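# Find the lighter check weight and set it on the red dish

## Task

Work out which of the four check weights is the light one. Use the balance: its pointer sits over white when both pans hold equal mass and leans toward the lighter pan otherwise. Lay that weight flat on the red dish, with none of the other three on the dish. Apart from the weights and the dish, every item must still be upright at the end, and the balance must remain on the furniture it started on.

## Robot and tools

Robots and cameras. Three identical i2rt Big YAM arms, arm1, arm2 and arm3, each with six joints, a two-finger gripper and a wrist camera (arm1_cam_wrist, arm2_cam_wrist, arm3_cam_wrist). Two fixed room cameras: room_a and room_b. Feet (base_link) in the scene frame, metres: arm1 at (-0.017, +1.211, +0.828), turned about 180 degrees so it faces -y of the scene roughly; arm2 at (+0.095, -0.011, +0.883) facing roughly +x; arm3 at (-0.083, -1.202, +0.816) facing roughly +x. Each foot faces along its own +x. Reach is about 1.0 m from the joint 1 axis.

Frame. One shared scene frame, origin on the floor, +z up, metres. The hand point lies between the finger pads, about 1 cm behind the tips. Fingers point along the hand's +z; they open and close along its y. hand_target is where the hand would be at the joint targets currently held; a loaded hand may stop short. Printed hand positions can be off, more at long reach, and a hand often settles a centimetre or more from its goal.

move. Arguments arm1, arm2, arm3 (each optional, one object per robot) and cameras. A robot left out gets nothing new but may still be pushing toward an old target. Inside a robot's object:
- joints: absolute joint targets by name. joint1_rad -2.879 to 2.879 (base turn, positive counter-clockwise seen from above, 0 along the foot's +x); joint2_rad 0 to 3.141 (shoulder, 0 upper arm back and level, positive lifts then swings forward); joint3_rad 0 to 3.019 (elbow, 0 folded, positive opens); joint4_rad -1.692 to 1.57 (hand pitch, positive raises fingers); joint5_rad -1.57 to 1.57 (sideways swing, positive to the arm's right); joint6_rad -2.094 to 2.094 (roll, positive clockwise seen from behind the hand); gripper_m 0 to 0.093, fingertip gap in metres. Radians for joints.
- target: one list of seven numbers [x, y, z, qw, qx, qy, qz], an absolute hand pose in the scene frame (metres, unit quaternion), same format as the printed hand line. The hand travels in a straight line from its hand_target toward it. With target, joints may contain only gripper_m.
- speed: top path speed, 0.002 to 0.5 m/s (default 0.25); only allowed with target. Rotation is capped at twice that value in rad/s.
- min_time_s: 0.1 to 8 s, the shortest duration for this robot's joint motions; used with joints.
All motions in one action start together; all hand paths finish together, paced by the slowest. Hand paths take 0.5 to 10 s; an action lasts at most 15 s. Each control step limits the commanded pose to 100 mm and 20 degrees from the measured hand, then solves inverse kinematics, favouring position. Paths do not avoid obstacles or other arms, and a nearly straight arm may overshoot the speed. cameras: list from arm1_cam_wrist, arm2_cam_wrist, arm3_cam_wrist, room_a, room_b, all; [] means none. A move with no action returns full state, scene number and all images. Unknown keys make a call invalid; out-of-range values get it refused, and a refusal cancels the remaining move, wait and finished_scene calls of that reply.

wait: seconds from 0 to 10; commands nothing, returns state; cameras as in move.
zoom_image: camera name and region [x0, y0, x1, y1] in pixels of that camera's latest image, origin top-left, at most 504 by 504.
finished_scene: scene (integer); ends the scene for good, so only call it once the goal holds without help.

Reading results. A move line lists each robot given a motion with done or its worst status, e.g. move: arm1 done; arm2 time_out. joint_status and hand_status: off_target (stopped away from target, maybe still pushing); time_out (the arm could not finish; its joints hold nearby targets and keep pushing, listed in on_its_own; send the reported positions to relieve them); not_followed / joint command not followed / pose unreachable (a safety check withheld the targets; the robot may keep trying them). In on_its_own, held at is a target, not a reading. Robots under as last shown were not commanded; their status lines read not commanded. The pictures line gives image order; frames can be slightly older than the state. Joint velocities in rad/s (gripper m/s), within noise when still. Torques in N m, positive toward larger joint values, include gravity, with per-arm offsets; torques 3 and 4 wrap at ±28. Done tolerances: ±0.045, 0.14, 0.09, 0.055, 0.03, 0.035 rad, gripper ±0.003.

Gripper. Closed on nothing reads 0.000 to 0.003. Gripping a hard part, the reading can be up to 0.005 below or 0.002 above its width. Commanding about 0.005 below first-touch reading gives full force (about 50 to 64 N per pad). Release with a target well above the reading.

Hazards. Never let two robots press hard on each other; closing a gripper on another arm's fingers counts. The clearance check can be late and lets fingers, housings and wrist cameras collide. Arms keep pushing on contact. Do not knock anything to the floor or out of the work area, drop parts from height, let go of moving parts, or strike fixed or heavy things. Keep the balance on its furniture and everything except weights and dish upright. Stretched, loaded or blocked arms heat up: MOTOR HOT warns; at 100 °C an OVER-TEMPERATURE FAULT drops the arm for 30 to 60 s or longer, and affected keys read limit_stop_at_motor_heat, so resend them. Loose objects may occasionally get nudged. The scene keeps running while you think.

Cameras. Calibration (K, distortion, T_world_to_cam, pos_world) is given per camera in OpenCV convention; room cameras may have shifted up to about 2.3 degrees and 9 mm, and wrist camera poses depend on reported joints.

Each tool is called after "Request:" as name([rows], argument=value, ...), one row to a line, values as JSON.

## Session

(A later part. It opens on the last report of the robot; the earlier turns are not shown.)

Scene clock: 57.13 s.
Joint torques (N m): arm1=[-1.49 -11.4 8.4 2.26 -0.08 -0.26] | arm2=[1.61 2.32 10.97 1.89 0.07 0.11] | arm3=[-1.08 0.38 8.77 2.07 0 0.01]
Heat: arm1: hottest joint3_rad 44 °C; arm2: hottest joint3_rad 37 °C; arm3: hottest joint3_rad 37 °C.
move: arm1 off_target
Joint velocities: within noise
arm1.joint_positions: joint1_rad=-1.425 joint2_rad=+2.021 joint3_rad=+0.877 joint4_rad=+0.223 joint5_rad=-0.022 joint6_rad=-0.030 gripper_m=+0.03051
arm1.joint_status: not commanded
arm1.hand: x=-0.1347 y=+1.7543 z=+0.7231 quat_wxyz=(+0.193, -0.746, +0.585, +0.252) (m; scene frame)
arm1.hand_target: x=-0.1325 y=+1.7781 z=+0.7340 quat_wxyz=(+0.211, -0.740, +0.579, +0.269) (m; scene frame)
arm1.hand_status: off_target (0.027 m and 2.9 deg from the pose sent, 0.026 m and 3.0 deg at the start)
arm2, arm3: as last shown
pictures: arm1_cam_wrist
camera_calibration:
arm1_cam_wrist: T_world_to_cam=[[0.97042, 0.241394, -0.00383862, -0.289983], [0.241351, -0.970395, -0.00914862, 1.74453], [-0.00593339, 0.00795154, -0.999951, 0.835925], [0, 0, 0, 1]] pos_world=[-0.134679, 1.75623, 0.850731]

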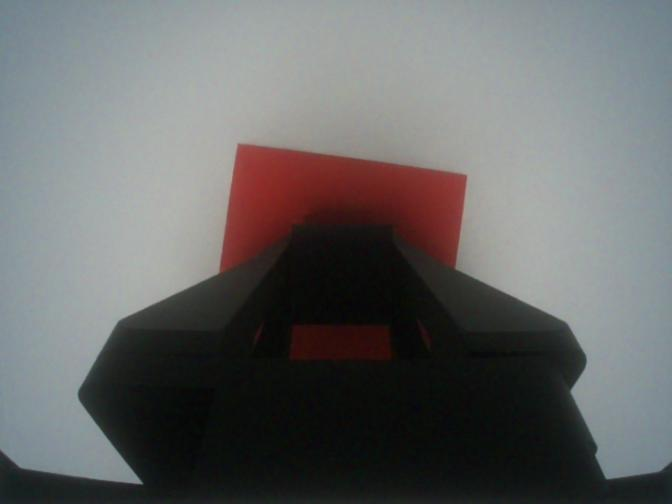

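Request:
move(arm1={"target":[-0.133,1.779,0.728,0.211,-0.741,0.579,0.269],"speed":0.03}, cameras=["arm1_cam_wrist","room_b"])

Request:
zoom_image(camera="arm1_cam_wrist", region=[220, 130, 480, 360])

Request:
zoom_image(camera="room_b", region=[570, 190, 630, 250])

Scene clock: 58.47 s.
Joint torques (N m): arm1=[-1.2 -11.16 8.23 2.17 -0.05 -0.23] | arm2=[1.9 2.26 10.93 1.92 0.07 0.12] | arm3=[-1.03 0.38 8.76 2.07 -0.01 0.01]
Heat: arm1: hottest joint3_rad 44 °C; arm2: hottest joint3_rad 37 °C; arm3: hottest joint3_rad 38 °C.
move: arm1 off_target
Joint velocities: within noise
arm1.joint_positions: joint1_rad=-1.425 joint2_rad=+2.032 joint3_rad=+0.881 joint4_rad=+0.234 joint5_rad=-0.022 joint6_rad=-0.031 gripper_m=+0.03051
arm1.joint_status: not commanded
arm1.hand: x=-0.1352 y=+1.7561 z=+0.7201 quat_wxyz=(+0.195, -0.746, +0.584, +0.254) (m; scene frame)
arm1.hand_target: x=-0.1326 y=+1.7782 z=+0.7289 quat_wxyz=(+0.211, -0.740, +0.579, +0.269) (m; scene frame)
arm1.hand_status: off_target (0.024 m and 2.7 deg from the pose sent, 0.025 m and 3.0 deg at the start)
arm2, arm3: as last shown
pictures: arm1_cam_wrist, room_b
camera_calibration:
arm1_cam_wrist: T_world_to_cam=[[0.970163, 0.242433, -0.00328279, -0.292226], [0.242367, -0.970087, -0.0137688, 1.74926], [-0.00652259, 0.0125623, -0.9999, 0.824691], [0, 0, 0, 1]] pos_world=[-0.135079, 1.75742, 0.847735]

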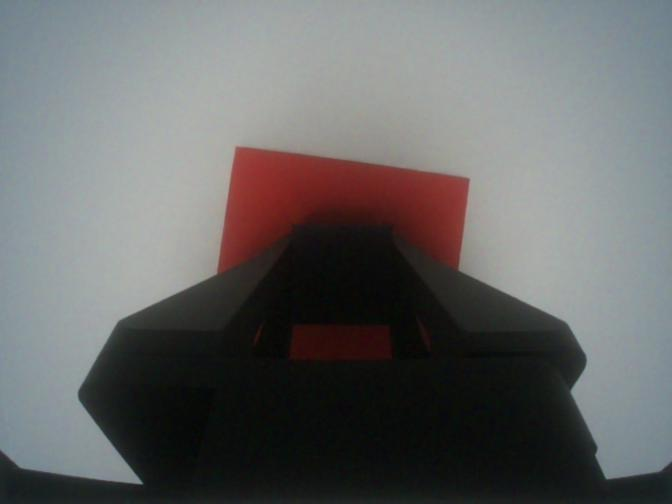

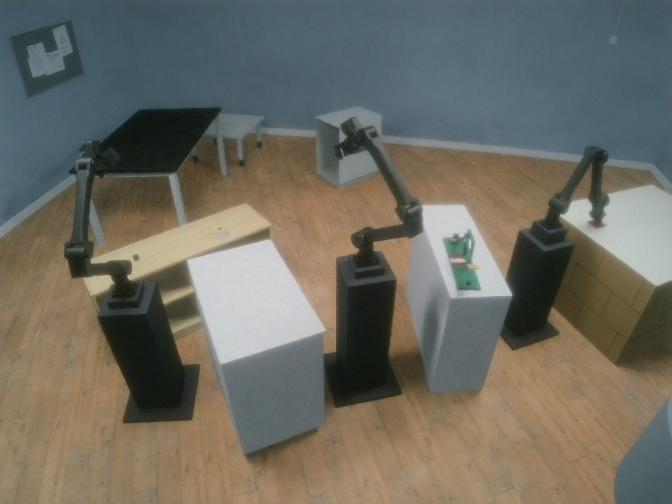

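Scaled by 1.938 from the camera's 672x504 image, which has a finer 960x720 frame.

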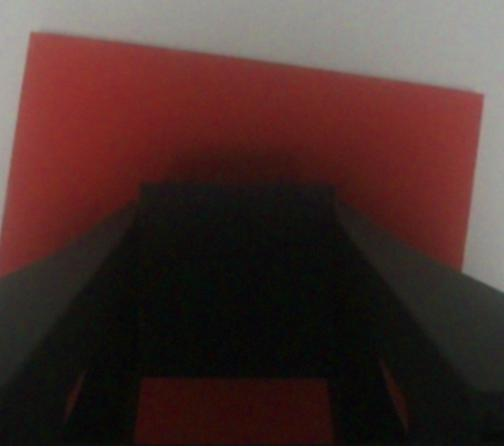

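Scaled by 8.400 from the camera's 672x504 image, which has a finer 960x720 frame.

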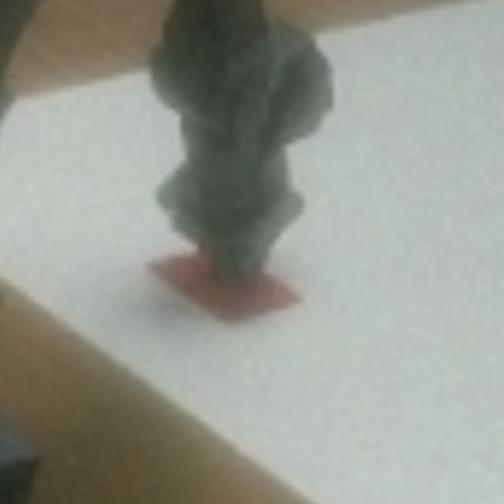

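Request:
move(arm1={"target":[-0.133,1.779,0.724,0.211,-0.741,0.579,0.269],"speed":0.03}, cameras=["arm1_cam_wrist"])

Request:
zoom_image(camera="arm1_cam_wrist", region=[220, 130, 480, 360])

Scene clock: 59.60 s.
Joint torques (N m): arm1=[-1.32 -10.52 8.32 2.1 -0.07 -0.2] | arm2=[1.55 2.32 10.99 1.92 0.08 0.11] | arm3=[-1.14 0.38 8.79 2.09 0 0.01]
Heat: arm1: hottest joint3_rad 44 °C; arm2: hottest joint3_rad 37 °C; arm3: hottest joint3_rad 38 °C.
move: arm1 off_target
Joint velocities: within noise
arm1.joint_positions: joint1_rad=-1.425 joint2_rad=+2.036 joint3_rad=+0.881 joint4_rad=+0.245 joint5_rad=-0.022 joint6_rad=-0.031 gripper_m=+0.03051
arm1.joint_status: not commanded
arm1.hand: x=-0.1354 y=+1.7572 z=+0.7196 quat_wxyz=(+0.197, -0.745, +0.583, +0.257) (m; scene frame)
arm1.hand_target: x=-0.1326 y=+1.7781 z=+0.7246 quat_wxyz=(+0.211, -0.741, +0.579, +0.269) (m; scene frame)
arm1.hand_status: off_target (0.022 m and 2.3 deg from the pose sent, 0.023 m and 2.7 deg at the start)
arm2, arm3: as last shown
pictures: arm1_cam_wrist
camera_calibration:
arm1_cam_wrist: T_world_to_cam=[[0.970172, 0.2424, -0.00301835, -0.292368], [0.242289, -0.969985, -0.0206102, 1.75517], [-0.00792366, 0.0192641, -0.999783, 0.812025], [0, 0, 0, 1]] pos_world=[-0.135176, 1.75771, 0.84714]

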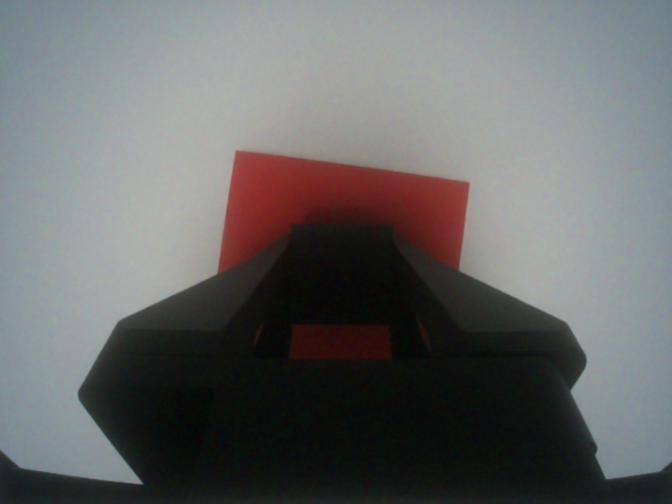

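Scaled by 1.938 from the camera's 672x504 image, which has a finer 960x720 frame.

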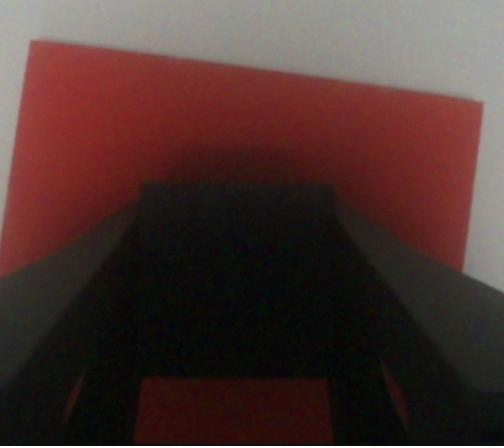

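Contact. Release gently, then retreat back along the fingers.

Request:
move(arm1={"joints":{"gripper_m":0.06},"min_time_s":2}, cameras=["arm1_cam_wrist"])

Request:
move(arm1={"target":[-0.103,1.660,0.87,0.211,-0.741,0.579,0.269],"speed":0.15}, cameras=["arm1_cam_wrist","room_a","room_b"])

Request:
zoom_image(camera="room_b", region=[430, 215, 510, 295])

Scene clock: 60.43 s.
Joint torques (N m): arm1=[-1.14 -10.99 7.86 2.19 -0.03 -0.21] | arm2=[1.49 2.32 10.96 1.94 0.08 0.11] | arm3=[-1.03 0.44 8.8 2.06 -0.02 0.01]
Heat: arm1: hottest joint3_rad 44 °C; arm2: hottest joint3_rad 37 °C; arm3: hottest joint3_rad 38 °C.
move: arm1 done
Joint velocities: within noise
arm1.joint_positions: joint1_rad=-1.425 joint2_rad=+2.038 joint3_rad=+0.888 joint4_rad=+0.248 joint5_rad=-0.023 joint6_rad=-0.031 gripper_m=+0.05984
arm1.joint_status: all done
arm1.hand: x=-0.1362 y=+1.7608 z=+0.7208 quat_wxyz=(+0.199, -0.744, +0.583, +0.259) (m; scene frame)
arm1.hand_target: x=-0.1326 y=+1.7782 z=+0.7247 quat_wxyz=(+0.211, -0.740, +0.579, +0.269) (m; scene frame)
arm1.hand_status: not commanded
arm2, arm3: as last shown
pictures: arm1_cam_wrist
camera_calibration:
arm1_cam_wrist: T_world_to_cam=[[0.970102, 0.24268, -0.00303239, -0.293024], [0.242508, -0.969759, -0.0275259, 1.76341], [-0.00962066, 0.0259675, -0.999616, 0.801003], [0, 0, 0, 1]] pos_world=[-0.135673, 1.7604, 0.848346]

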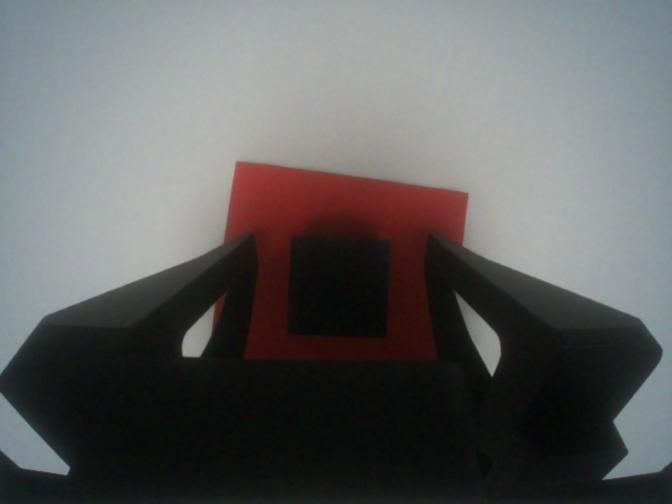

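Scene clock: 62.53 s.
Joint torques (N m): arm1=[-1.38 -7.88 7.9 1.21 -0.06 -0.21] | arm2=[1.73 2.43 10.93 1.94 0.07 0.11] | arm3=[-1.08 0.44 8.79 2.09 -0.01 0.02]
Heat: arm1: hottest joint3_rad 44 °C; arm2: hottest joint3_rad 37 °C; arm3: hottest joint3_rad 38 °C.
move: arm1 off_target
Joint velocities: within noise
arm1.joint_positions: joint1_rad=-1.439 joint2_rad=+1.458 joint3_rad=+0.604 joint4_rad=-0.034 joint5_rad=-0.033 joint6_rad=-0.042 gripper_m=+0.05993
arm1.joint_status: not commanded
arm1.hand: x=-0.1086 y=+1.6561 z=+0.8606 quat_wxyz=(+0.203, -0.743, +0.581, +0.265) (m; scene frame)
arm1.hand_target: x=-0.1030 y=+1.6600 z=+0.8698 quat_wxyz=(+0.211, -0.741, +0.579, +0.269) (m; scene frame)
arm1.hand_status: off_target (0.012 m and 1.1 deg from the pose sent, 0.183 m and 1.9 deg at the start)
arm2, arm3: as last shown
pictures: arm1_cam_wrist, room_a, room_b
camera_calibration:
arm1_cam_wrist: T_world_to_cam=[[0.969943, 0.24331, -0.00343403, -0.294677], [0.242953, -0.969116, -0.0422855, 1.67071], [-0.0136165, 0.0401802, -0.9991, 0.919351], [0, 0, 0, 1]] pos_world=[-0.107566, 1.65387, 0.988159]

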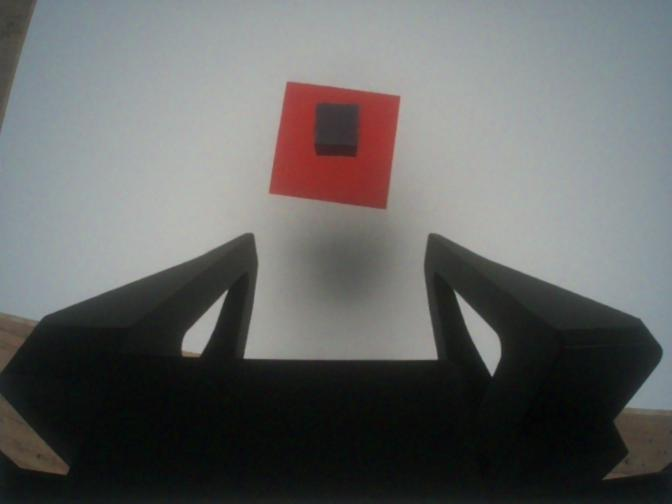

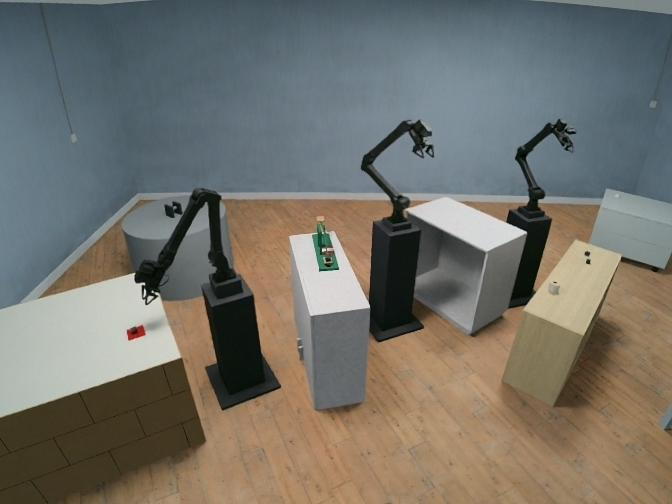

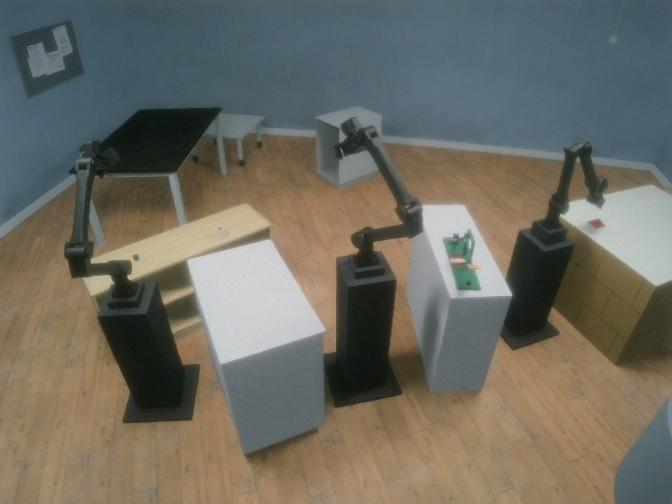

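Scaled by 6.300 from the camera's 672x504 image, which has a finer 960x720 frame.

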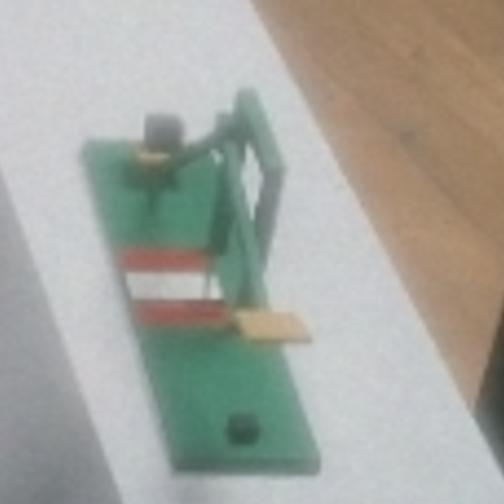

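Request:
finished_scene(scene=1)

The scene is finished: the task was done.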